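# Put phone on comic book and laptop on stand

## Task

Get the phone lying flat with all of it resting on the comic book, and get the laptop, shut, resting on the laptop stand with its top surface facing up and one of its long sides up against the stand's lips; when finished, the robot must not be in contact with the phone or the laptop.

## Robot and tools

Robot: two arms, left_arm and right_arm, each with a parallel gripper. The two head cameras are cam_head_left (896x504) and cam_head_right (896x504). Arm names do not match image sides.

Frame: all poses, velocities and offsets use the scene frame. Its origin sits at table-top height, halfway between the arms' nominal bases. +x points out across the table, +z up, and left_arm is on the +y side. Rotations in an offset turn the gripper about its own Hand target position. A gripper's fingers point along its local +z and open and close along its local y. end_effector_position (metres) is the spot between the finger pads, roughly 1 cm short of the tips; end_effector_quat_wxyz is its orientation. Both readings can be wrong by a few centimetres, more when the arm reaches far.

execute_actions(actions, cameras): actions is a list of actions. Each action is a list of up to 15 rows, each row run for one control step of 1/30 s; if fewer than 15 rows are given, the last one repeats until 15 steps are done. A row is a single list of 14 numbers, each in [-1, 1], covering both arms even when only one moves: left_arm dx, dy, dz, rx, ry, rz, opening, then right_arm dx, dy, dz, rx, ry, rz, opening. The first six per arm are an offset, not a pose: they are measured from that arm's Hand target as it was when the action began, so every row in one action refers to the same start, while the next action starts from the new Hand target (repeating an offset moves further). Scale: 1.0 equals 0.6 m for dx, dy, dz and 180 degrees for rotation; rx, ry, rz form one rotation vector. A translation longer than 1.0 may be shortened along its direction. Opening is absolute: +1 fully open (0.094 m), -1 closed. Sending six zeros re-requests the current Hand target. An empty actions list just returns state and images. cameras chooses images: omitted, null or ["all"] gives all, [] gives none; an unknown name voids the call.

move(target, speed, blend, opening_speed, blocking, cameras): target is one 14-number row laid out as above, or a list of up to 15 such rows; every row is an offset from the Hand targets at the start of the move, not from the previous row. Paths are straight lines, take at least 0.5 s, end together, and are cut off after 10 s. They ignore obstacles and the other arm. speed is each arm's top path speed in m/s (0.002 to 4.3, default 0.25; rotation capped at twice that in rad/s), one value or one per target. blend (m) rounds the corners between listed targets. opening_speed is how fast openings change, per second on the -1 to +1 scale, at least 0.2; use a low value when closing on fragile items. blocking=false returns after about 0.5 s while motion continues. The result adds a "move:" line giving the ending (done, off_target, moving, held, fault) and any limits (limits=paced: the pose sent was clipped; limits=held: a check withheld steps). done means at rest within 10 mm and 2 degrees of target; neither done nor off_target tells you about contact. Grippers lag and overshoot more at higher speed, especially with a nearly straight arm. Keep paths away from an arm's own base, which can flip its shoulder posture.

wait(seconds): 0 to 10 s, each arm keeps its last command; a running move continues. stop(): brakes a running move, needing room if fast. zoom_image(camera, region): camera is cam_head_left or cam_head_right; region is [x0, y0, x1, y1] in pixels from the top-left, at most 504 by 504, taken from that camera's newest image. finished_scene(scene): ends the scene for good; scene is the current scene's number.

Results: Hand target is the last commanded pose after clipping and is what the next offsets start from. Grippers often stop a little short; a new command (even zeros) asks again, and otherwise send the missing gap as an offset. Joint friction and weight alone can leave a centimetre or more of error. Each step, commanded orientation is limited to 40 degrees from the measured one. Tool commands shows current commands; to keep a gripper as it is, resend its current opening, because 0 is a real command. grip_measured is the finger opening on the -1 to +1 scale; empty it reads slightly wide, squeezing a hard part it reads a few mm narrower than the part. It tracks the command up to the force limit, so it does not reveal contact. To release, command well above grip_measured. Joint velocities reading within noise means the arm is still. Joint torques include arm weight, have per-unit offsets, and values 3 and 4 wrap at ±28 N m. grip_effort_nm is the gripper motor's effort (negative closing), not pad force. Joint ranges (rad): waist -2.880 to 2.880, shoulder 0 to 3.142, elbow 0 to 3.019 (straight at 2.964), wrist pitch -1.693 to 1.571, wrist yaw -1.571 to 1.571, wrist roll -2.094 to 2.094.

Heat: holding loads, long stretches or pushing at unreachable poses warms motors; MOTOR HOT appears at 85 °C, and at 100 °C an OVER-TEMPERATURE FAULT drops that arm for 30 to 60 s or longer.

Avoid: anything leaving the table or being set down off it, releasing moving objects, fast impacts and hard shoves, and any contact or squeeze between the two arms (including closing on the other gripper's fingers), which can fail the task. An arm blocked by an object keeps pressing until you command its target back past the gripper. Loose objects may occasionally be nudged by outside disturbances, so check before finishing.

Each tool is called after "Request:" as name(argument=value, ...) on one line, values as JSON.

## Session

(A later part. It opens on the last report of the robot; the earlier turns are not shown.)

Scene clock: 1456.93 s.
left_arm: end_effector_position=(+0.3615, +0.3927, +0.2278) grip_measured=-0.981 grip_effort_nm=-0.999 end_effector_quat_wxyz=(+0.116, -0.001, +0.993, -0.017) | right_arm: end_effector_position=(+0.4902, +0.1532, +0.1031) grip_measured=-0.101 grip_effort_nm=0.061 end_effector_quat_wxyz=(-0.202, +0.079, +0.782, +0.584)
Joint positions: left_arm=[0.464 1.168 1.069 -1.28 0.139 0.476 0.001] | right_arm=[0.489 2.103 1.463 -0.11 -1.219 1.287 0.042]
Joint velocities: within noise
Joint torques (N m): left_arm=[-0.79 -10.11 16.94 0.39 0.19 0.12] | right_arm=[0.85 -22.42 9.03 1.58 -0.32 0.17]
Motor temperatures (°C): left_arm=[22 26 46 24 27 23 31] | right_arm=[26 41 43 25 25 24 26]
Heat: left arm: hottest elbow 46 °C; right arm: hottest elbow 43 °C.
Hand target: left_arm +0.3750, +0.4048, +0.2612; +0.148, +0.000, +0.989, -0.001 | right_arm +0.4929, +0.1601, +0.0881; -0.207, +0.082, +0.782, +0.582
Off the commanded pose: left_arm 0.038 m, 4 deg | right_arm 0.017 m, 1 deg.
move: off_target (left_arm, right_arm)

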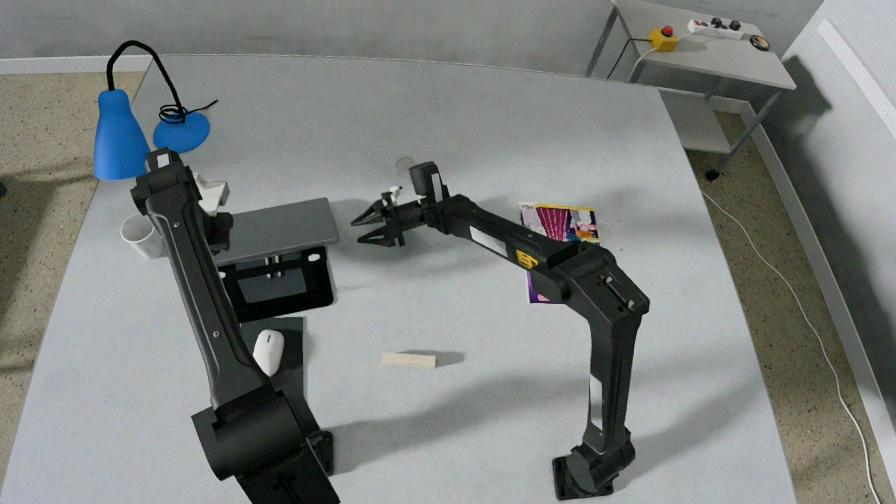

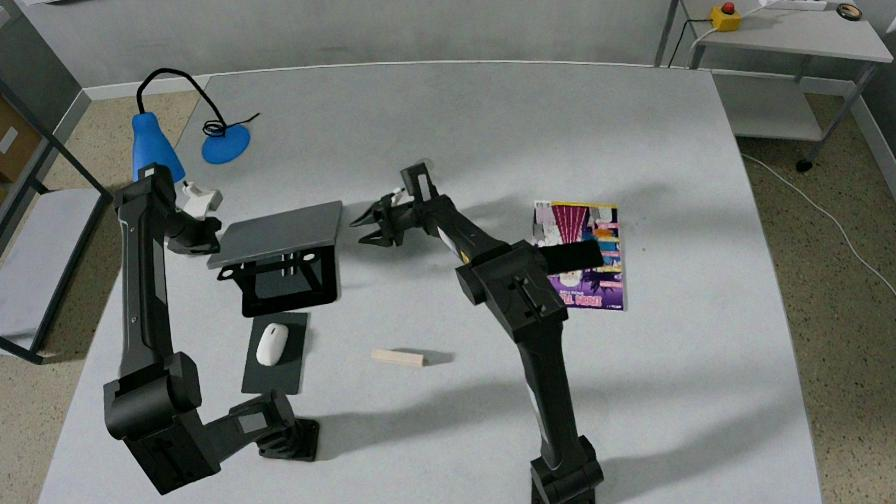

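Request:
move(target=[0,0,0,0,0,0,-1,0.012,0.075,-0.004,0,0,0,-0.1], speed=0.06)

Request:
zoom_image(camera="cam_head_left", region=[190, 180, 410, 300])

Request:
zoom_image(camera="cam_head_right", region=[200, 180, 420, 300])

Scene clock: 1462.70 s.
left_arm: end_effector_position=(+0.3615, +0.3927, +0.2278) grip_measured=-0.981 grip_effort_nm=-0.999 end_effector_quat_wxyz=(+0.116, -0.001, +0.993, -0.017) | right_arm: end_effector_position=(+0.4892, +0.1881, +0.0882) grip_measured=-0.101 grip_effort_nm=0.071 end_effector_quat_wxyz=(-0.212, +0.093, +0.784, +0.576)
Joint positions: left_arm=[0.464 1.168 1.069 -1.28 0.139 0.476 0.001] | right_arm=[0.538 2.158 1.512 -0.05 -1.177 1.384 0.042]
Joint velocities: within noise
Joint torques (N m): left_arm=[-0.32 -9.99 17.02 0.43 0.25 0.11] | right_arm=[1.26 -22.59 12.1 1.65 -0.29 0.17]
Motor temperatures (°C): left_arm=[22 26 47 24 27 23 31] | right_arm=[26 41 43 25 25 24 25]
Heat: left arm: hottest elbow 47 °C; right arm: hottest elbow 43 °C.
Hand target: left_arm +0.3750, +0.4048, +0.2612; +0.148, +0.000, +0.989, -0.001 | right_arm +0.5000, +0.2051, +0.0855; -0.207, +0.082, +0.782, +0.582
Off the commanded pose: left_arm 0.038 m, 4 deg | right_arm 0.020 m, 2 deg.
move: off_target (left_arm, right_arm)

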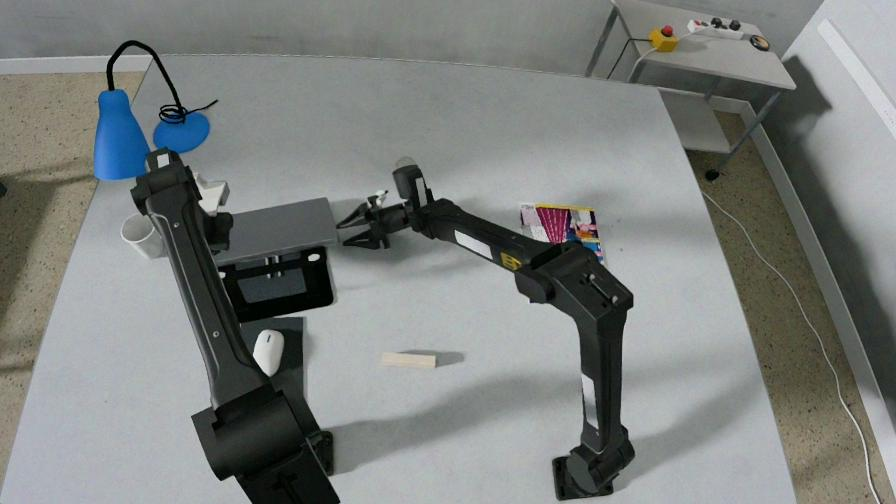

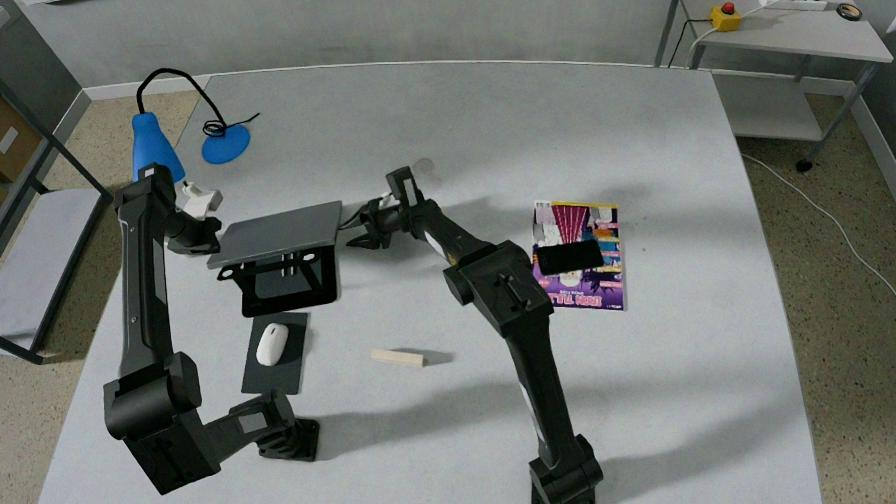

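Scaled by 2.291.

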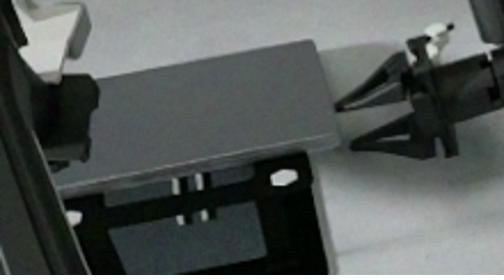

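Scaled by 2.291.

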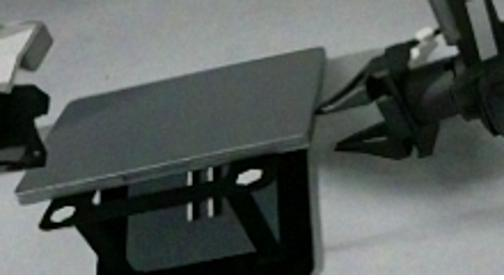

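Request:
move(target=[0,0,0,0,0,0,-1,0.02,-0.02,0.022,0,0,0,-0.1], speed=0.06)

Request:
zoom_image(camera="cam_head_left", region=[190, 180, 410, 300])

Request:
zoom_image(camera="cam_head_right", region=[200, 180, 420, 300])

Scene clock: 1470.17 s.
left_arm: end_effector_position=(+0.3615, +0.3927, +0.2278) grip_measured=-0.981 grip_effort_nm=-0.999 end_effector_quat_wxyz=(+0.116, -0.001, +0.993, -0.017) | right_arm: end_effector_position=(+0.4949, +0.1889, +0.0988) grip_measured=-0.101 grip_effort_nm=0.071 end_effector_quat_wxyz=(-0.214, +0.086, +0.783, +0.578)
Joint positions: left_arm=[0.464 1.168 1.069 -1.28 0.139 0.476 0.001] | right_arm=[0.533 2.158 1.545 -0.094 -1.193 1.364 0.042]
Joint velocities: within noise
Joint torques (N m): left_arm=[-0.44 -9.88 16.98 0.49 0.18 0.09] | right_arm=[-0.21 -24.29 12.01 0.7 -0.43 0.04]
Motor temperatures (°C): left_arm=[22 26 47 24 27 23 31] | right_arm=[26 41 45 25 25 24 25]
Heat: left arm: hottest elbow 47 °C; right arm: hottest elbow 45 °C.
Hand target: left_arm +0.3750, +0.4048, +0.2612; +0.148, +0.000, +0.989, -0.001 | right_arm +0.5121, +0.1929, +0.0987; -0.207, +0.082, +0.782, +0.582
Off the commanded pose: left_arm 0.038 m, 4 deg | right_arm 0.018 m, 1 deg.
move: off_target (left_arm, right_arm)

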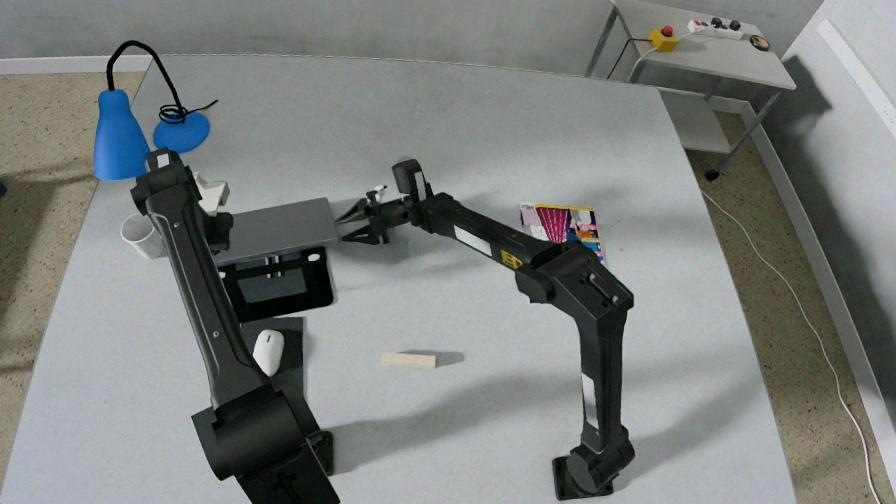

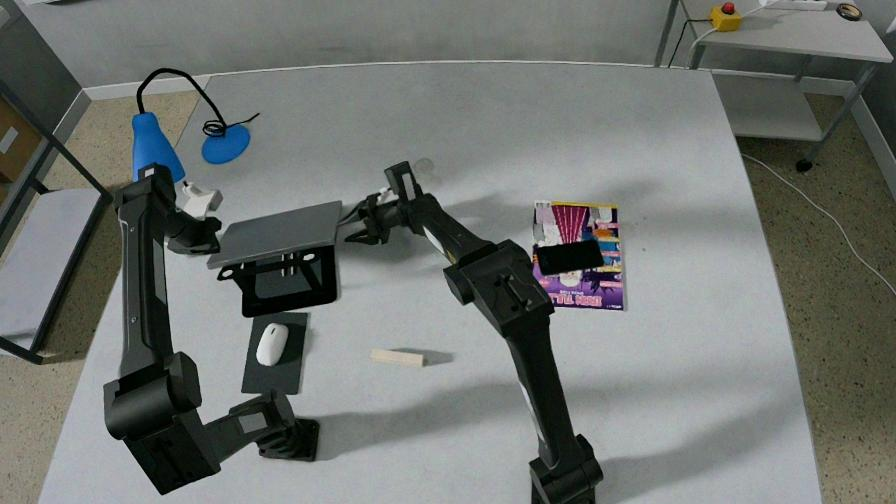

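Scaled by 2.291.

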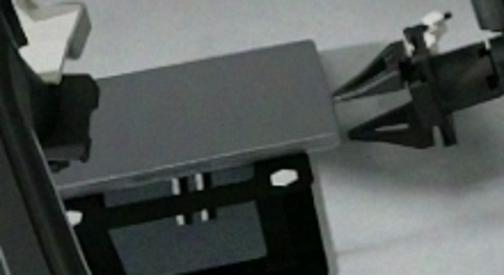

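Scaled by 2.291.

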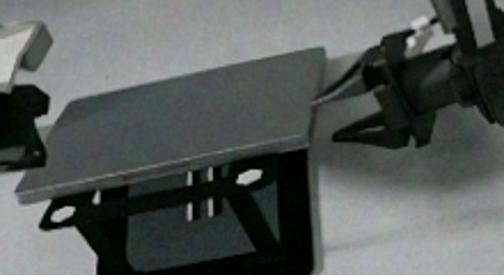

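Request:
move(target=[0,0,0,0,0,0,-1,0.0,0.04,0.004,0,0,0,-0.1], speed=0.05)

Request:
zoom_image(camera="cam_head_left", region=[190, 180, 410, 300])

Request:
zoom_image(camera="cam_head_right", region=[200, 180, 420, 300])

Scene clock: 1473.30 s.
left_arm: end_effector_position=(+0.3615, +0.3927, +0.2278) grip_measured=-0.981 grip_effort_nm=-0.999 end_effector_quat_wxyz=(+0.116, -0.001, +0.993, -0.017) | right_arm: end_effector_position=(+0.5019, +0.2012, +0.1042) grip_measured=-0.101 grip_effort_nm=0.066 end_effector_quat_wxyz=(-0.211, +0.091, +0.783, +0.578)
Joint positions: left_arm=[0.464 1.168 1.069 -1.28 0.139 0.476 0.001] | right_arm=[0.544 2.172 1.585 -0.094 -1.173 1.394 0.042]
Joint velocities: within noise
Joint torques (N m): left_arm=[-1.08 -9.88 16.88 0.27 0.24 0.09] | right_arm=[1.14 -23.41 12.29 1.52 -0.29 0.15]
Motor temperatures (°C): left_arm=[22 26 47 24 27 23 31] | right_arm=[26 41 46 25 25 24 25]
Heat: left arm: hottest elbow 47 °C; right arm: hottest elbow 46 °C.
Hand target: left_arm +0.3750, +0.4048, +0.2612; +0.148, +0.000, +0.989, -0.001 | right_arm +0.5121, +0.2169, +0.1010; -0.207, +0.082, +0.782, +0.582
Off the commanded pose: left_arm 0.038 m, 4 deg | right_arm 0.019 m, 1 deg.
move: off_target (left_arm, right_arm)

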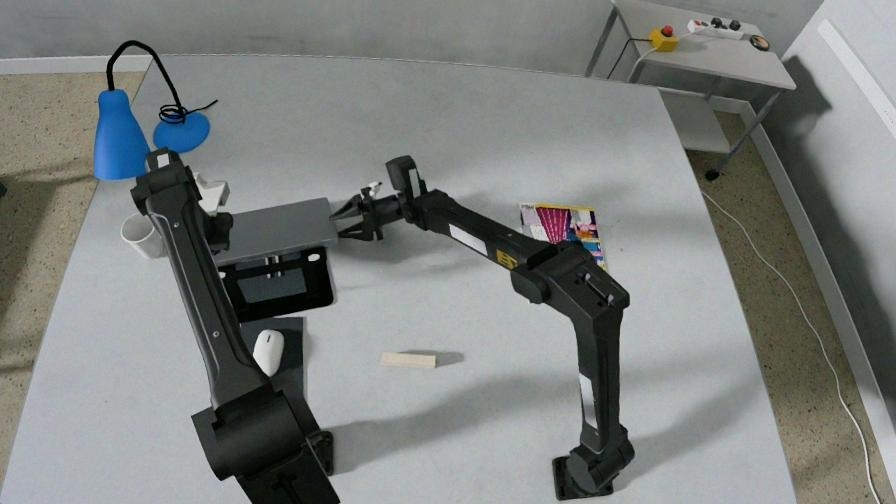

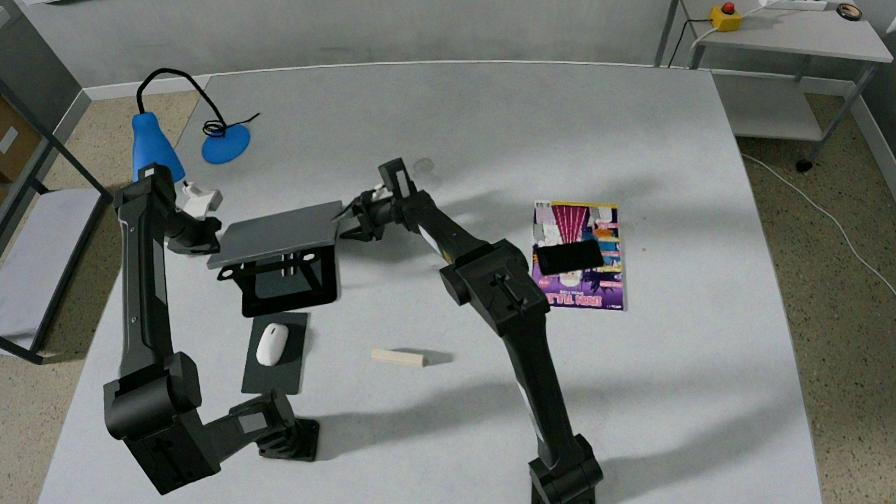

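Scaled by 2.291.

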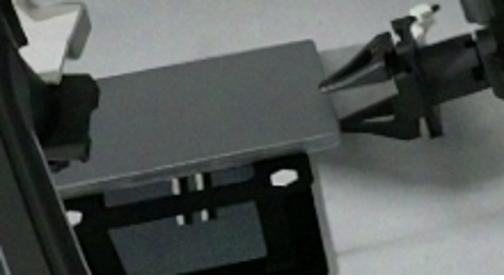

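Scaled by 2.291.

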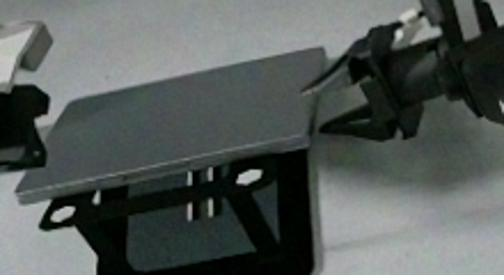

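Request:
move(target=[0,0,0,0,0,0,-1,-0.005,0.02,0.0,0,0,0,-0.1], speed=0.05, cameras=[])

Request:
move(target=[0,0,0,0,0,0,-1,0,0,0,0,0,0,-0.95], opening_speed=0.25)

Request:
zoom_image(camera="cam_head_left", region=[190, 180, 410, 300])

Request:
zoom_image(camera="cam_head_right", region=[200, 180, 420, 300])

Scene clock: 1477.40 s.
left_arm: end_effector_position=(+0.3615, +0.3927, +0.2278) grip_measured=-0.981 grip_effort_nm=-0.999 end_effector_quat_wxyz=(+0.116, -0.001, +0.993, -0.017) | right_arm: end_effector_position=(+0.4986, +0.2133, +0.1054) grip_measured=-0.101 grip_effort_nm=0.066 end_effector_quat_wxyz=(-0.211, +0.091, +0.784, +0.577)
Joint positions: left_arm=[0.464 1.168 1.069 -1.28 0.139 0.476 0.001] | right_arm=[0.562 2.178 1.597 -0.078 -1.16 1.419 0.042]
Joint velocities: within noise
Joint torques (N m): left_arm=[0.15 -9.76 17.16 0.4 0.17 0.09] | right_arm=[1.14 -23.53 12.36 1.72 -0.27 0.14]
Motor temperatures (°C): left_arm=[22 26 47 24 27 23 31] | right_arm=[26 41 47 25 25 24 25]
Heat: left arm: hottest elbow 47 °C; right arm: hottest elbow 47 °C.
Hand target: left_arm +0.3750, +0.4049, +0.2612; +0.148, +0.000, +0.989, -0.001 | right_arm +0.5091, +0.2291, +0.1012; -0.207, +0.082, +0.782, +0.582
Off the commanded pose: left_arm 0.038 m, 4 deg | right_arm 0.019 m, 1 deg.
move: off_target (left_arm, right_arm)
No camera images: "cameras" was empty.

Scene clock: 1481.00 s.
left_arm: end_effector_position=(+0.3615, +0.3927, +0.2278) grip_measured=-0.981 grip_effort_nm=-0.999 end_effector_quat_wxyz=(+0.116, -0.001, +0.993, -0.017) | right_arm: end_effector_position=(+0.4987, +0.2134, +0.1050) grip_measured=-0.648 grip_effort_nm=-1.043 end_effector_quat_wxyz=(-0.211, +0.091, +0.784, +0.577)
Joint positions: left_arm=[0.464 1.168 1.069 -1.28 0.139 0.476 0.001] | right_arm=[0.562 2.179 1.597 -0.077 -1.16 1.42 0.017]
Joint velocities: within noise
Joint torques (N m): left_arm=[-0.21 -9.76 17.14 0.4 0.18 0.13] | right_arm=[1.03 -23.18 12.38 1.66 -0.27 0.16]
Motor temperatures (°C): left_arm=[22 26 48 24 27 23 31] | right_arm=[26 41 48 25 25 24 26]
Heat: left arm: hottest elbow 48 °C; right arm: hottest elbow 48 °C.
Hand target: left_arm +0.3750, +0.4049, +0.2612; +0.148, +0.000, +0.989, -0.001 | right_arm +0.5090, +0.2291, +0.1013; -0.207, +0.082, +0.782, +0.582
Off the commanded pose: left_arm 0.038 m, 4 deg | right_arm 0.019 m, 1 deg.
move: off_target (left_arm, right_arm)

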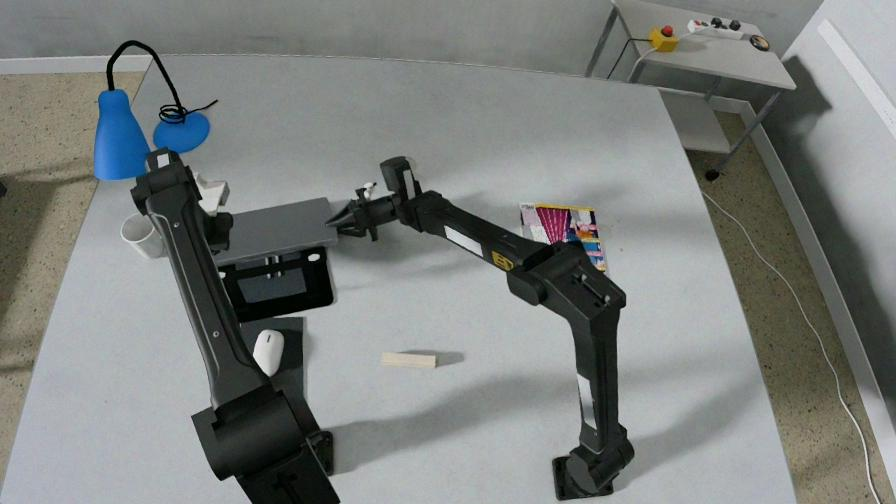

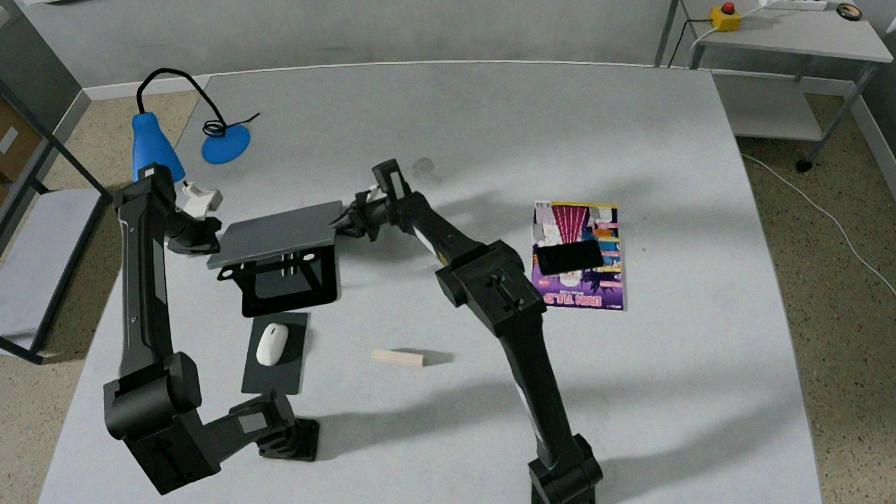

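Scaled by 2.291.

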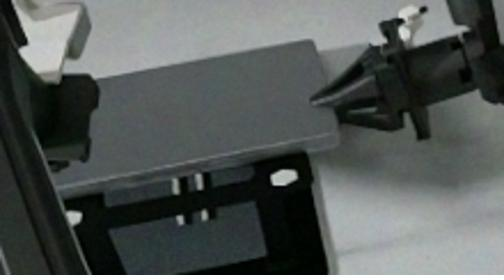

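Scaled by 2.291.

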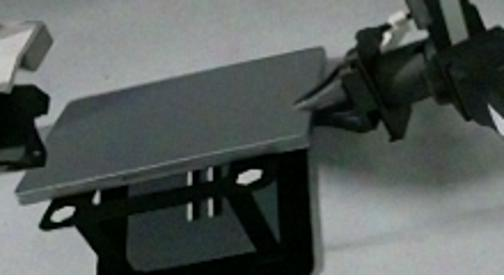

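Request:
move(target=[[0,0,0,0,0,0,-1,0,0,0.05,0,0,0,-0.95]], speed=0.06)

Request:
zoom_image(camera="cam_head_left", region=[190, 180, 410, 300])

Request:
zoom_image(camera="cam_head_right", region=[200, 180, 420, 300])

Scene clock: 1485.70 s.
left_arm: end_effector_position=(+0.3615, +0.3927, +0.2278) grip_measured=-0.981 grip_effort_nm=-0.999 end_effector_quat_wxyz=(+0.116, -0.001, +0.993, -0.017) | right_arm: end_effector_position=(+0.4987, +0.2134, +0.1052) grip_measured=-0.648 grip_effort_nm=-1.033 end_effector_quat_wxyz=(-0.215, +0.095, +0.785, +0.574)
Joint positions: left_arm=[0.464 1.168 1.069 -1.28 0.139 0.476 0.001] | right_arm=[0.562 2.179 1.602 -0.096 -1.16 1.42 0.017]
Joint velocities: within noise
Joint torques (N m): left_arm=[-0.91 -9 17.17 0.47 0.21 0.13] | right_arm=[1.08 -26.87 12.89 0.59 -0.29 0.23]
Motor temperatures (°C): left_arm=[22 26 48 24 27 23 31] | right_arm=[26 42 49 25 25 24 26]
Heat: left arm: hottest elbow 48 °C; right arm: hottest elbow 49 °C.
Hand target: left_arm +0.3750, +0.4049, +0.2612; +0.148, +0.000, +0.989, -0.001 | right_arm +0.5090, +0.2291, +0.1312; -0.207, +0.082, +0.782, +0.582
Off the commanded pose: left_arm 0.038 m, 4 deg | right_arm 0.032 m, 2 deg.
move: off_target (left_arm, right_arm)

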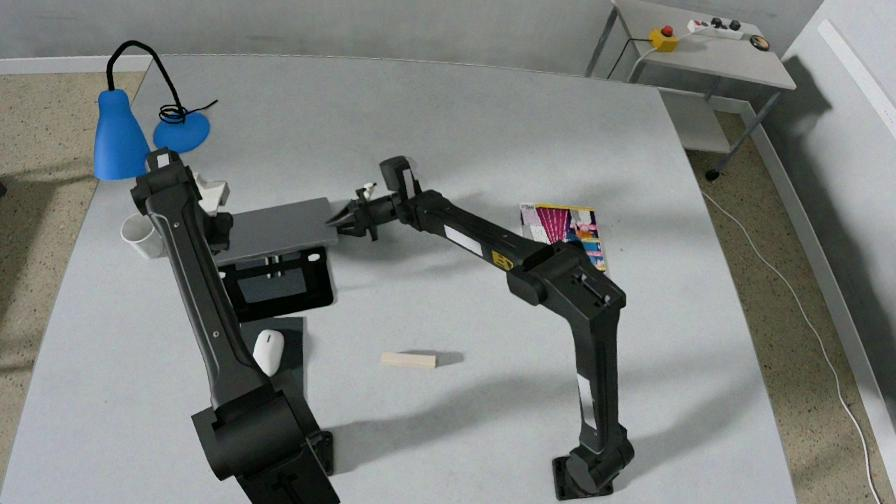

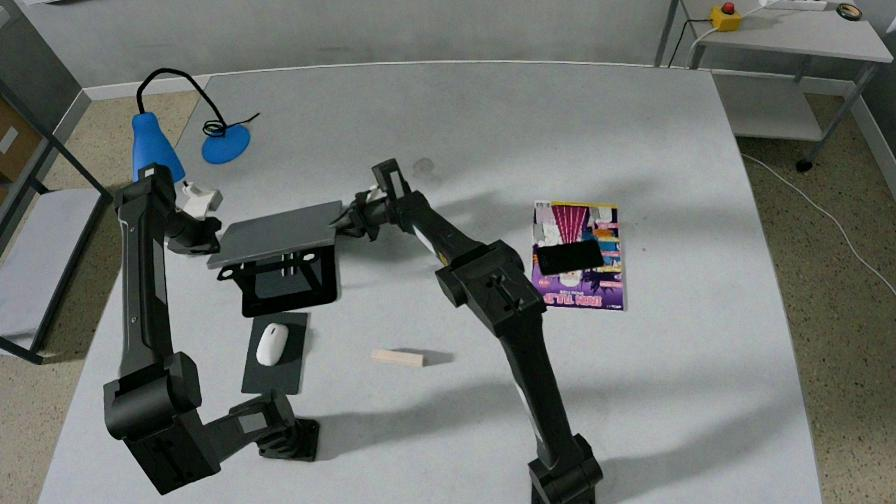

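Scaled by 2.291.

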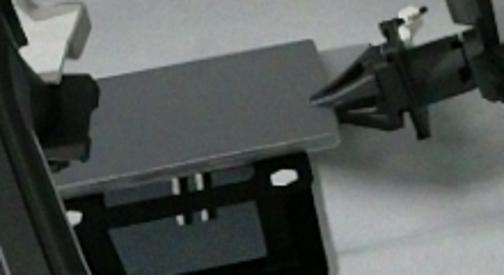

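Scaled by 2.291.

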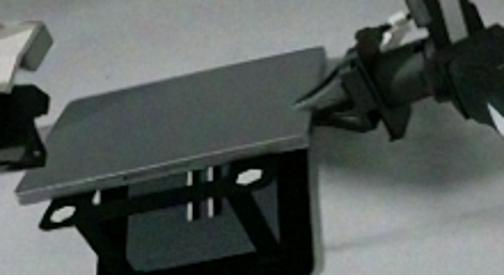

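Request:
move(target=[[0,0,0,0,0,0,-1,0,0,0.04,0,0,0,-0.95]], speed=0.05)

Request:
zoom_image(camera="cam_head_left", region=[190, 180, 410, 300])

Request:
zoom_image(camera="cam_head_right", region=[200, 180, 420, 300])

Scene clock: 1488.60 s.
left_arm: end_effector_position=(+0.3615, +0.3927, +0.2278) grip_measured=-0.981 grip_effort_nm=-0.999 end_effector_quat_wxyz=(+0.116, -0.001, +0.993, -0.017) | right_arm: end_effector_position=(+0.4988, +0.2132, +0.1060) grip_measured=-0.648 grip_effort_nm=-1.038 end_effector_quat_wxyz=(-0.219, +0.098, +0.787, +0.568)
Joint positions: left_arm=[0.464 1.168 1.069 -1.28 0.139 0.476 0.001] | right_arm=[0.562 2.178 1.613 -0.135 -1.157 1.406 0.017]
Joint velocities: within noise
Joint torques (N m): left_arm=[-0.21 -9.93 17.14 0.36 0.19 0.1] | right_arm=[1.03 -29.63 12.68 0.47 -0.38 0.32]
Motor temperatures (°C): left_arm=[22 26 48 24 27 23 31] | right_arm=[26 42 49 25 25 24 26]
Heat: left arm: hottest elbow 48 °C; right arm: hottest elbow 49 °C.
Hand target: left_arm +0.3750, +0.4049, +0.2612; +0.148, +0.000, +0.989, -0.001 | right_arm +0.5091, +0.2289, +0.1550; -0.207, +0.082, +0.782, +0.582
Off the commanded pose: left_arm 0.038 m, 4 deg | right_arm 0.053 m, 3 deg.
move: off_target (left_arm, right_arm)

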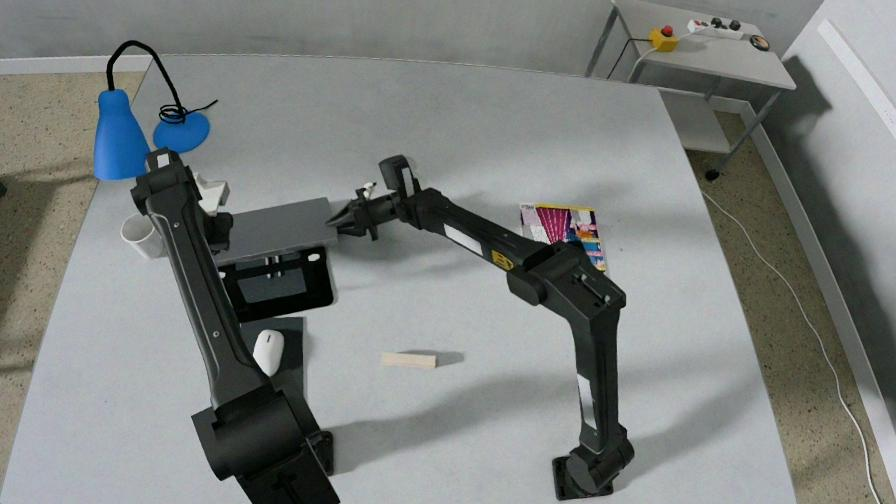

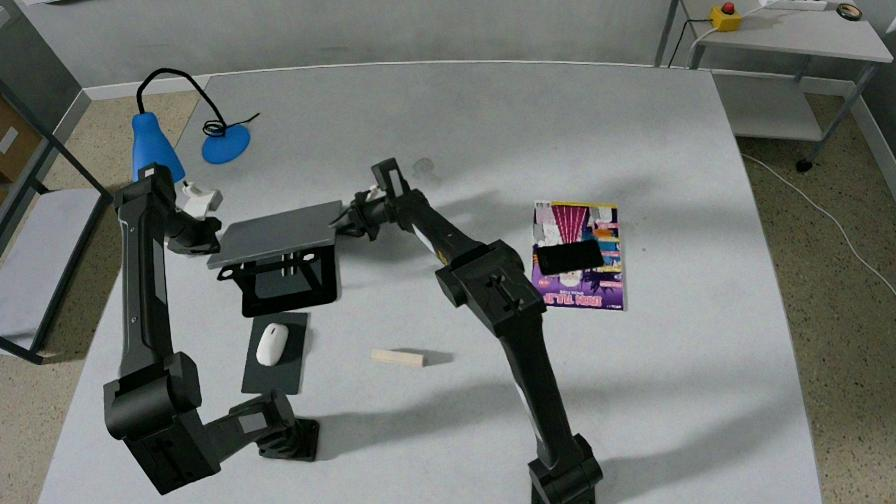

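Scaled by 2.291.

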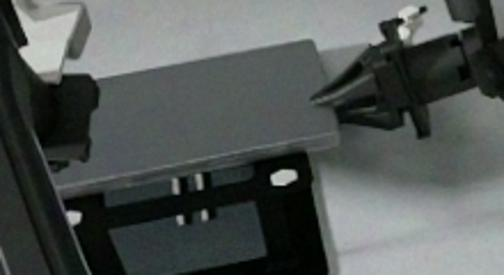

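Scaled by 2.291.

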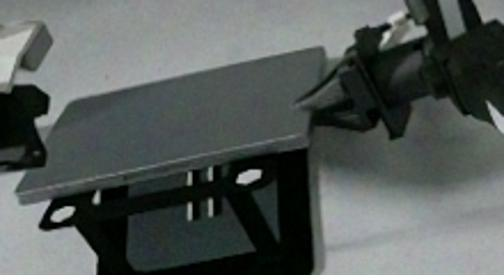

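Request:
move(target=[[0,0,0,0,0,0,-1,0,0,0.025,0,0,0,-0.95]], speed=0.04)

Request:
zoom_image(camera="cam_head_left", region=[190, 180, 410, 300])

Request:
zoom_image(camera="cam_head_right", region=[200, 180, 420, 300])

Scene clock: 1492.90 s.
left_arm: end_effector_position=(+0.3615, +0.3927, +0.2278) grip_measured=-0.981 grip_effort_nm=-0.999 end_effector_quat_wxyz=(+0.116, -0.001, +0.993, -0.017) | right_arm: end_effector_position=(+0.4990, +0.2141, +0.1101) grip_measured=-0.648 grip_effort_nm=-1.043 end_effector_quat_wxyz=(-0.219, +0.101, +0.790, +0.564)
Joint positions: left_arm=[0.464 1.168 1.069 -1.28 0.139 0.476 0.001] | right_arm=[0.564 2.172 1.622 -0.164 -1.15 1.399 0.017]
Joint velocities: within noise
Joint torques (N m): left_arm=[-0.38 -9.76 17.14 0.28 0.18 0.12] | right_arm=[0.97 -30.68 13.01 0.4 -0.65 0.4]
Motor temperatures (°C): left_arm=[22 26 48 24 27 23 31] | right_arm=[26 42 50 25 25 24 26]
Heat: left arm: hottest elbow 48 °C; right arm: hottest elbow 50 °C.
Hand target: left_arm +0.3750, +0.4049, +0.2612; +0.148, +0.000, +0.989, -0.001 | right_arm +0.5090, +0.2291, +0.1703; -0.207, +0.082, +0.782, +0.582
Off the commanded pose: left_arm 0.038 m, 4 deg | right_arm 0.063 m, 3 deg.
move: off_target (left_arm, right_arm)

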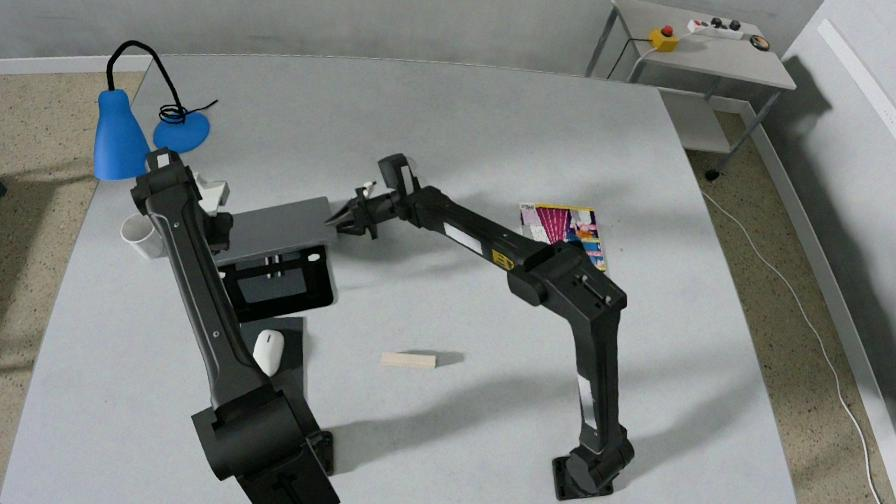

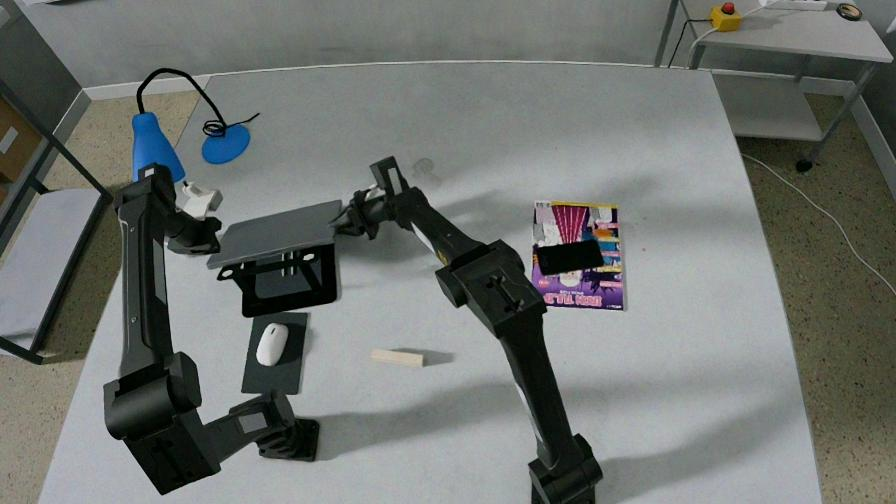

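Scaled by 2.291.

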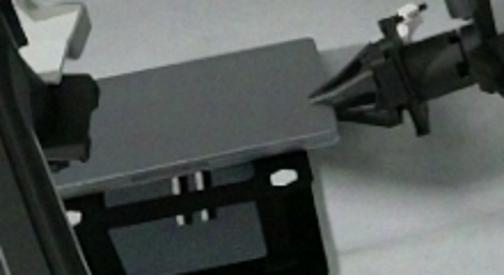

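Scaled by 2.291.

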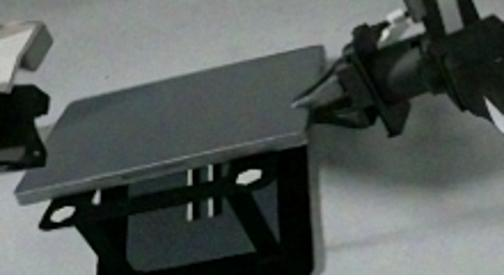

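Request:
move(target=[[0,0,0,0,0,0,-1,0,0,0.022,0,0,0,-0.95],[0,0,0,0,0,0,-1,-0.04,0,0.035,0,0,0,-0.95]], speed=0.04)

Request:
zoom_image(camera="cam_head_left", region=[190, 180, 410, 300])

Request:
zoom_image(camera="cam_head_right", region=[200, 180, 420, 300])

Scene clock: 1497.67 s.
left_arm: end_effector_position=(+0.3615, +0.3927, +0.2278) grip_measured=-0.981 grip_effort_nm=-1.004 end_effector_quat_wxyz=(+0.116, -0.001, +0.993, -0.017) | right_arm: end_effector_position=(+0.4930, +0.2226, +0.1283) grip_measured=-0.653 grip_effort_nm=-1.033 end_effector_quat_wxyz=(-0.215, +0.105, +0.793, +0.561)
Joint positions: left_arm=[0.464 1.168 1.069 -1.28 0.139 0.476 0.001] | right_arm=[0.581 2.141 1.625 -0.184 -1.124 1.419 0.016]
Joint velocities: within noise
Joint torques (N m): left_arm=[-0.44 -9.88 16.96 0.24 0.21 0.07] | right_arm=[1.26 -33.26 9.1 1.35 -0.98 0.35]
Motor temperatures (°C): left_arm=[22 26 48 23 27 23 31] | right_arm=[26 43 50 25 25 24 27]
Heat: left arm: hottest elbow 48 °C; right arm: hottest elbow 50 °C.
Hand target: left_arm +0.3750, +0.4049, +0.2612; +0.148, +0.000, +0.989, -0.001 | right_arm +0.4851, +0.2290, +0.1913; -0.207, +0.082, +0.782, +0.582
Off the commanded pose: left_arm 0.038 m, 4 deg | right_arm 0.064 m, 4 deg.
move: off_target (left_arm, right_arm)

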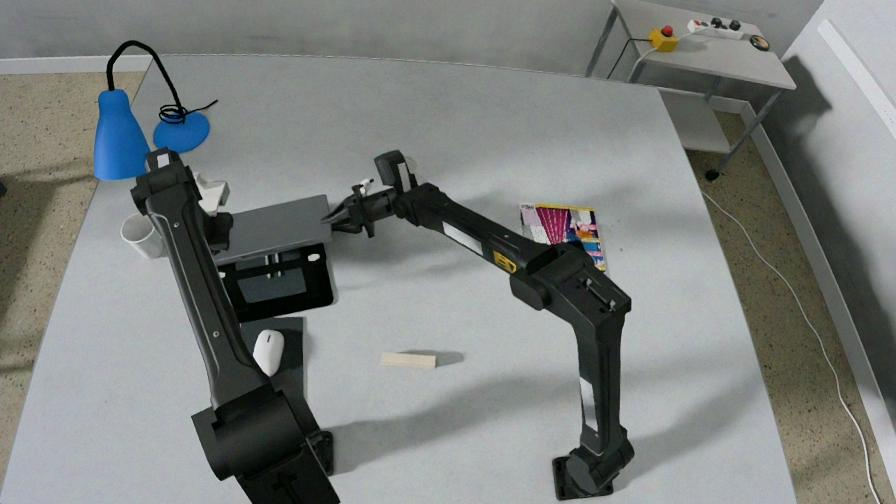

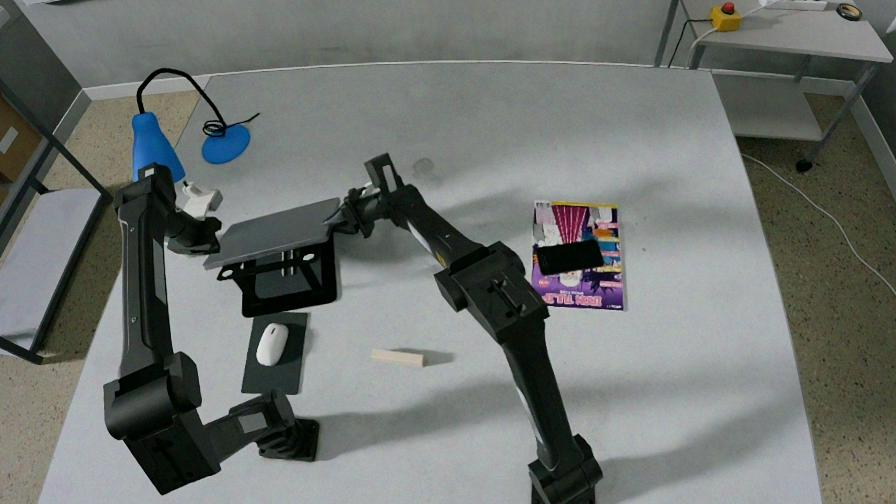

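Scaled by 2.291.

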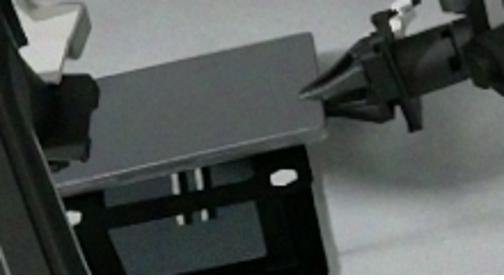

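Scaled by 2.291.

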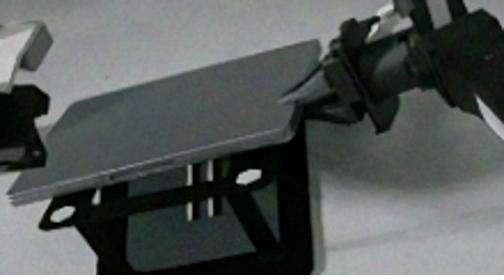

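Request:
move(target=[[0,0,0,0,0,0,-1,-0.06,-0.015,0.01,0,0,0,-0.95]], speed=0.04)

Request:
zoom_image(camera="cam_head_left", region=[190, 180, 410, 300])

Request:
zoom_image(camera="cam_head_right", region=[200, 180, 420, 300])

Scene clock: 1501.73 s.
left_arm: end_effector_position=(+0.3615, +0.3927, +0.2278) grip_measured=-0.981 grip_effort_nm=-0.999 end_effector_quat_wxyz=(+0.116, -0.001, +0.993, -0.017) | right_arm: end_effector_position=(+0.4623, +0.2154, +0.1333) grip_measured=-0.653 grip_effort_nm=-1.043 end_effector_quat_wxyz=(-0.213, +0.116, +0.795, +0.555)
Joint positions: left_arm=[0.464 1.168 1.069 -1.28 0.139 0.476 0.001] | right_arm=[0.6 2.06 1.501 -0.125 -1.09 1.457 0.016]
Joint velocities: within noise
Joint torques (N m): left_arm=[-0.97 -9.05 17.02 0.39 0.14 0.09] | right_arm=[1.32 -32.15 8.27 1.7 -1.55 0.23]
Motor temperatures (°C): left_arm=[22 26 48 23 27 23 31] | right_arm=[26 44 49 25 26 24 27]
Heat: left arm: hottest elbow 48 °C; right arm: hottest elbow 49 °C.
Hand target: left_arm +0.3750, +0.4049, +0.2612; +0.148, +0.000, +0.989, -0.001 | right_arm +0.4490, +0.2200, +0.1973; -0.207, +0.082, +0.782, +0.582
Off the commanded pose: left_arm 0.038 m, 4 deg | right_arm 0.065 m, 5 deg.
move: off_target (left_arm, right_arm)

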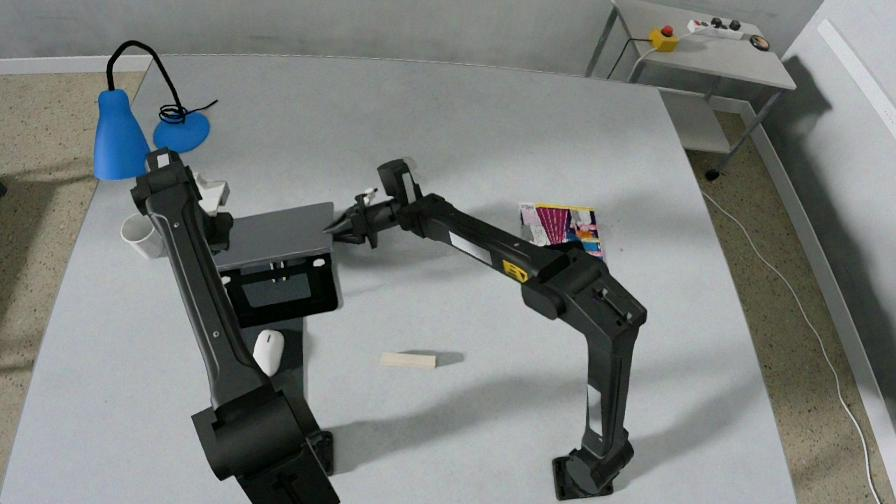

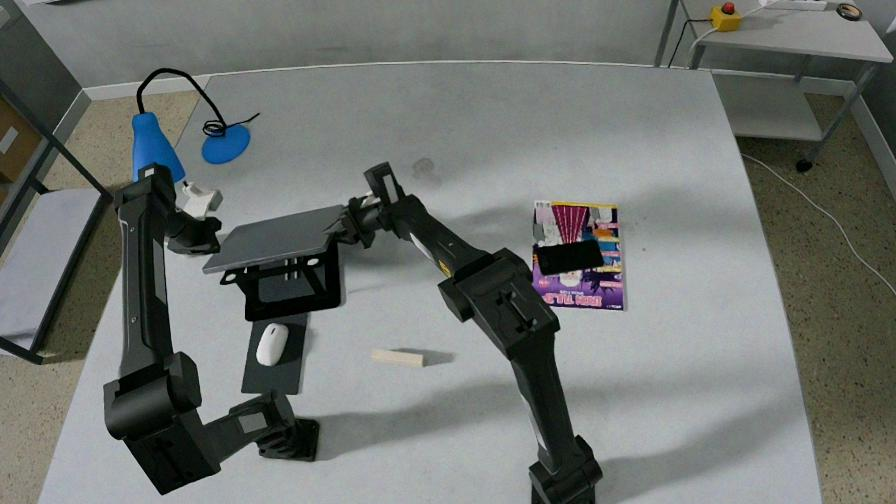

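Scaled by 2.291.

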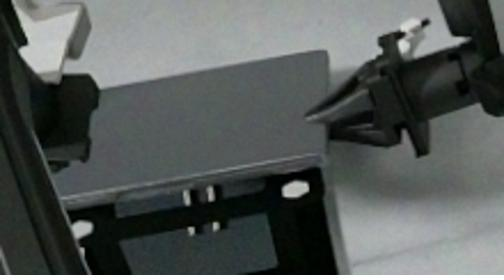

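Scaled by 2.291.

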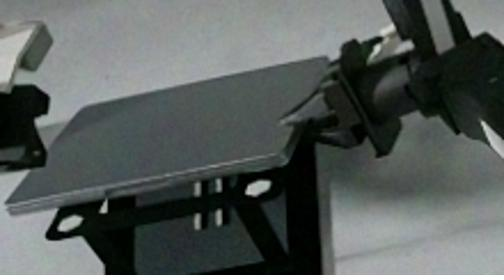

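Request:
move(target=[[-0.1,-0.11,0.0,0,0,0,-1,0,0,0,0,0,0,-0.95]], speed=0.15)

Scene clock: 1510.77 s.
left_arm: end_effector_position=(+0.3190, +0.3451, +0.2630) grip_measured=-0.981 grip_effort_nm=-0.999 end_effector_quat_wxyz=(+0.151, -0.002, +0.989, +0.001) | right_arm: end_effector_position=(+0.4623, +0.2155, +0.1334) grip_measured=-0.653 grip_effort_nm=-1.033 end_effector_quat_wxyz=(-0.213, +0.116, +0.795, +0.555)
Joint positions: left_arm=[0.379 0.948 1.001 -1.343 0.116 0.387 0.001] | right_arm=[0.6 2.06 1.501 -0.125 -1.09 1.457 0.016]
Joint velocities: within noise
Joint torques (N m): left_arm=[-2.67 -6.59 9.68 0.57 -0.03 -0.08] | right_arm=[1.32 -32.21 8.2 1.76 -1.55 0.28]
Motor temperatures (°C): left_arm=[22 26 49 23 27 23 31] | right_arm=[26 44 49 25 27 24 27]
Heat: left arm: hottest elbow 49 °C; right arm: hottest elbow 49 °C.
Hand target: left_arm +0.3150, +0.3389, +0.2612; +0.147, +0.000, +0.989, -0.001 | right_arm +0.4490, +0.2201, +0.1974; -0.207, +0.082, +0.782, +0.582
Off the commanded pose: left_arm 0.008 m, 0 deg | right_arm 0.065 m, 5 deg.
move: off_target (right_arm)

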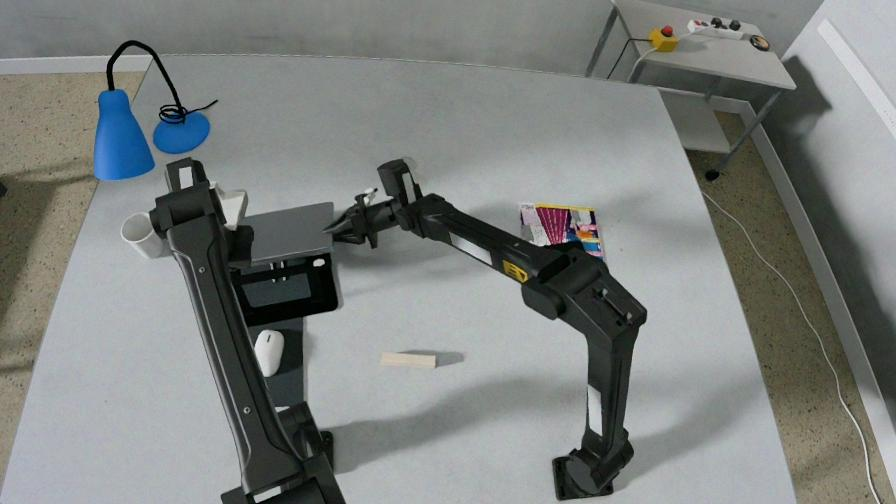

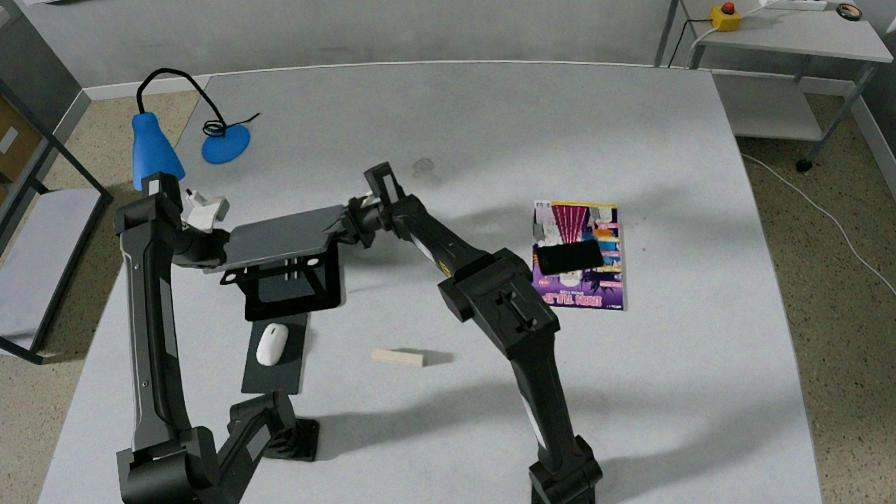

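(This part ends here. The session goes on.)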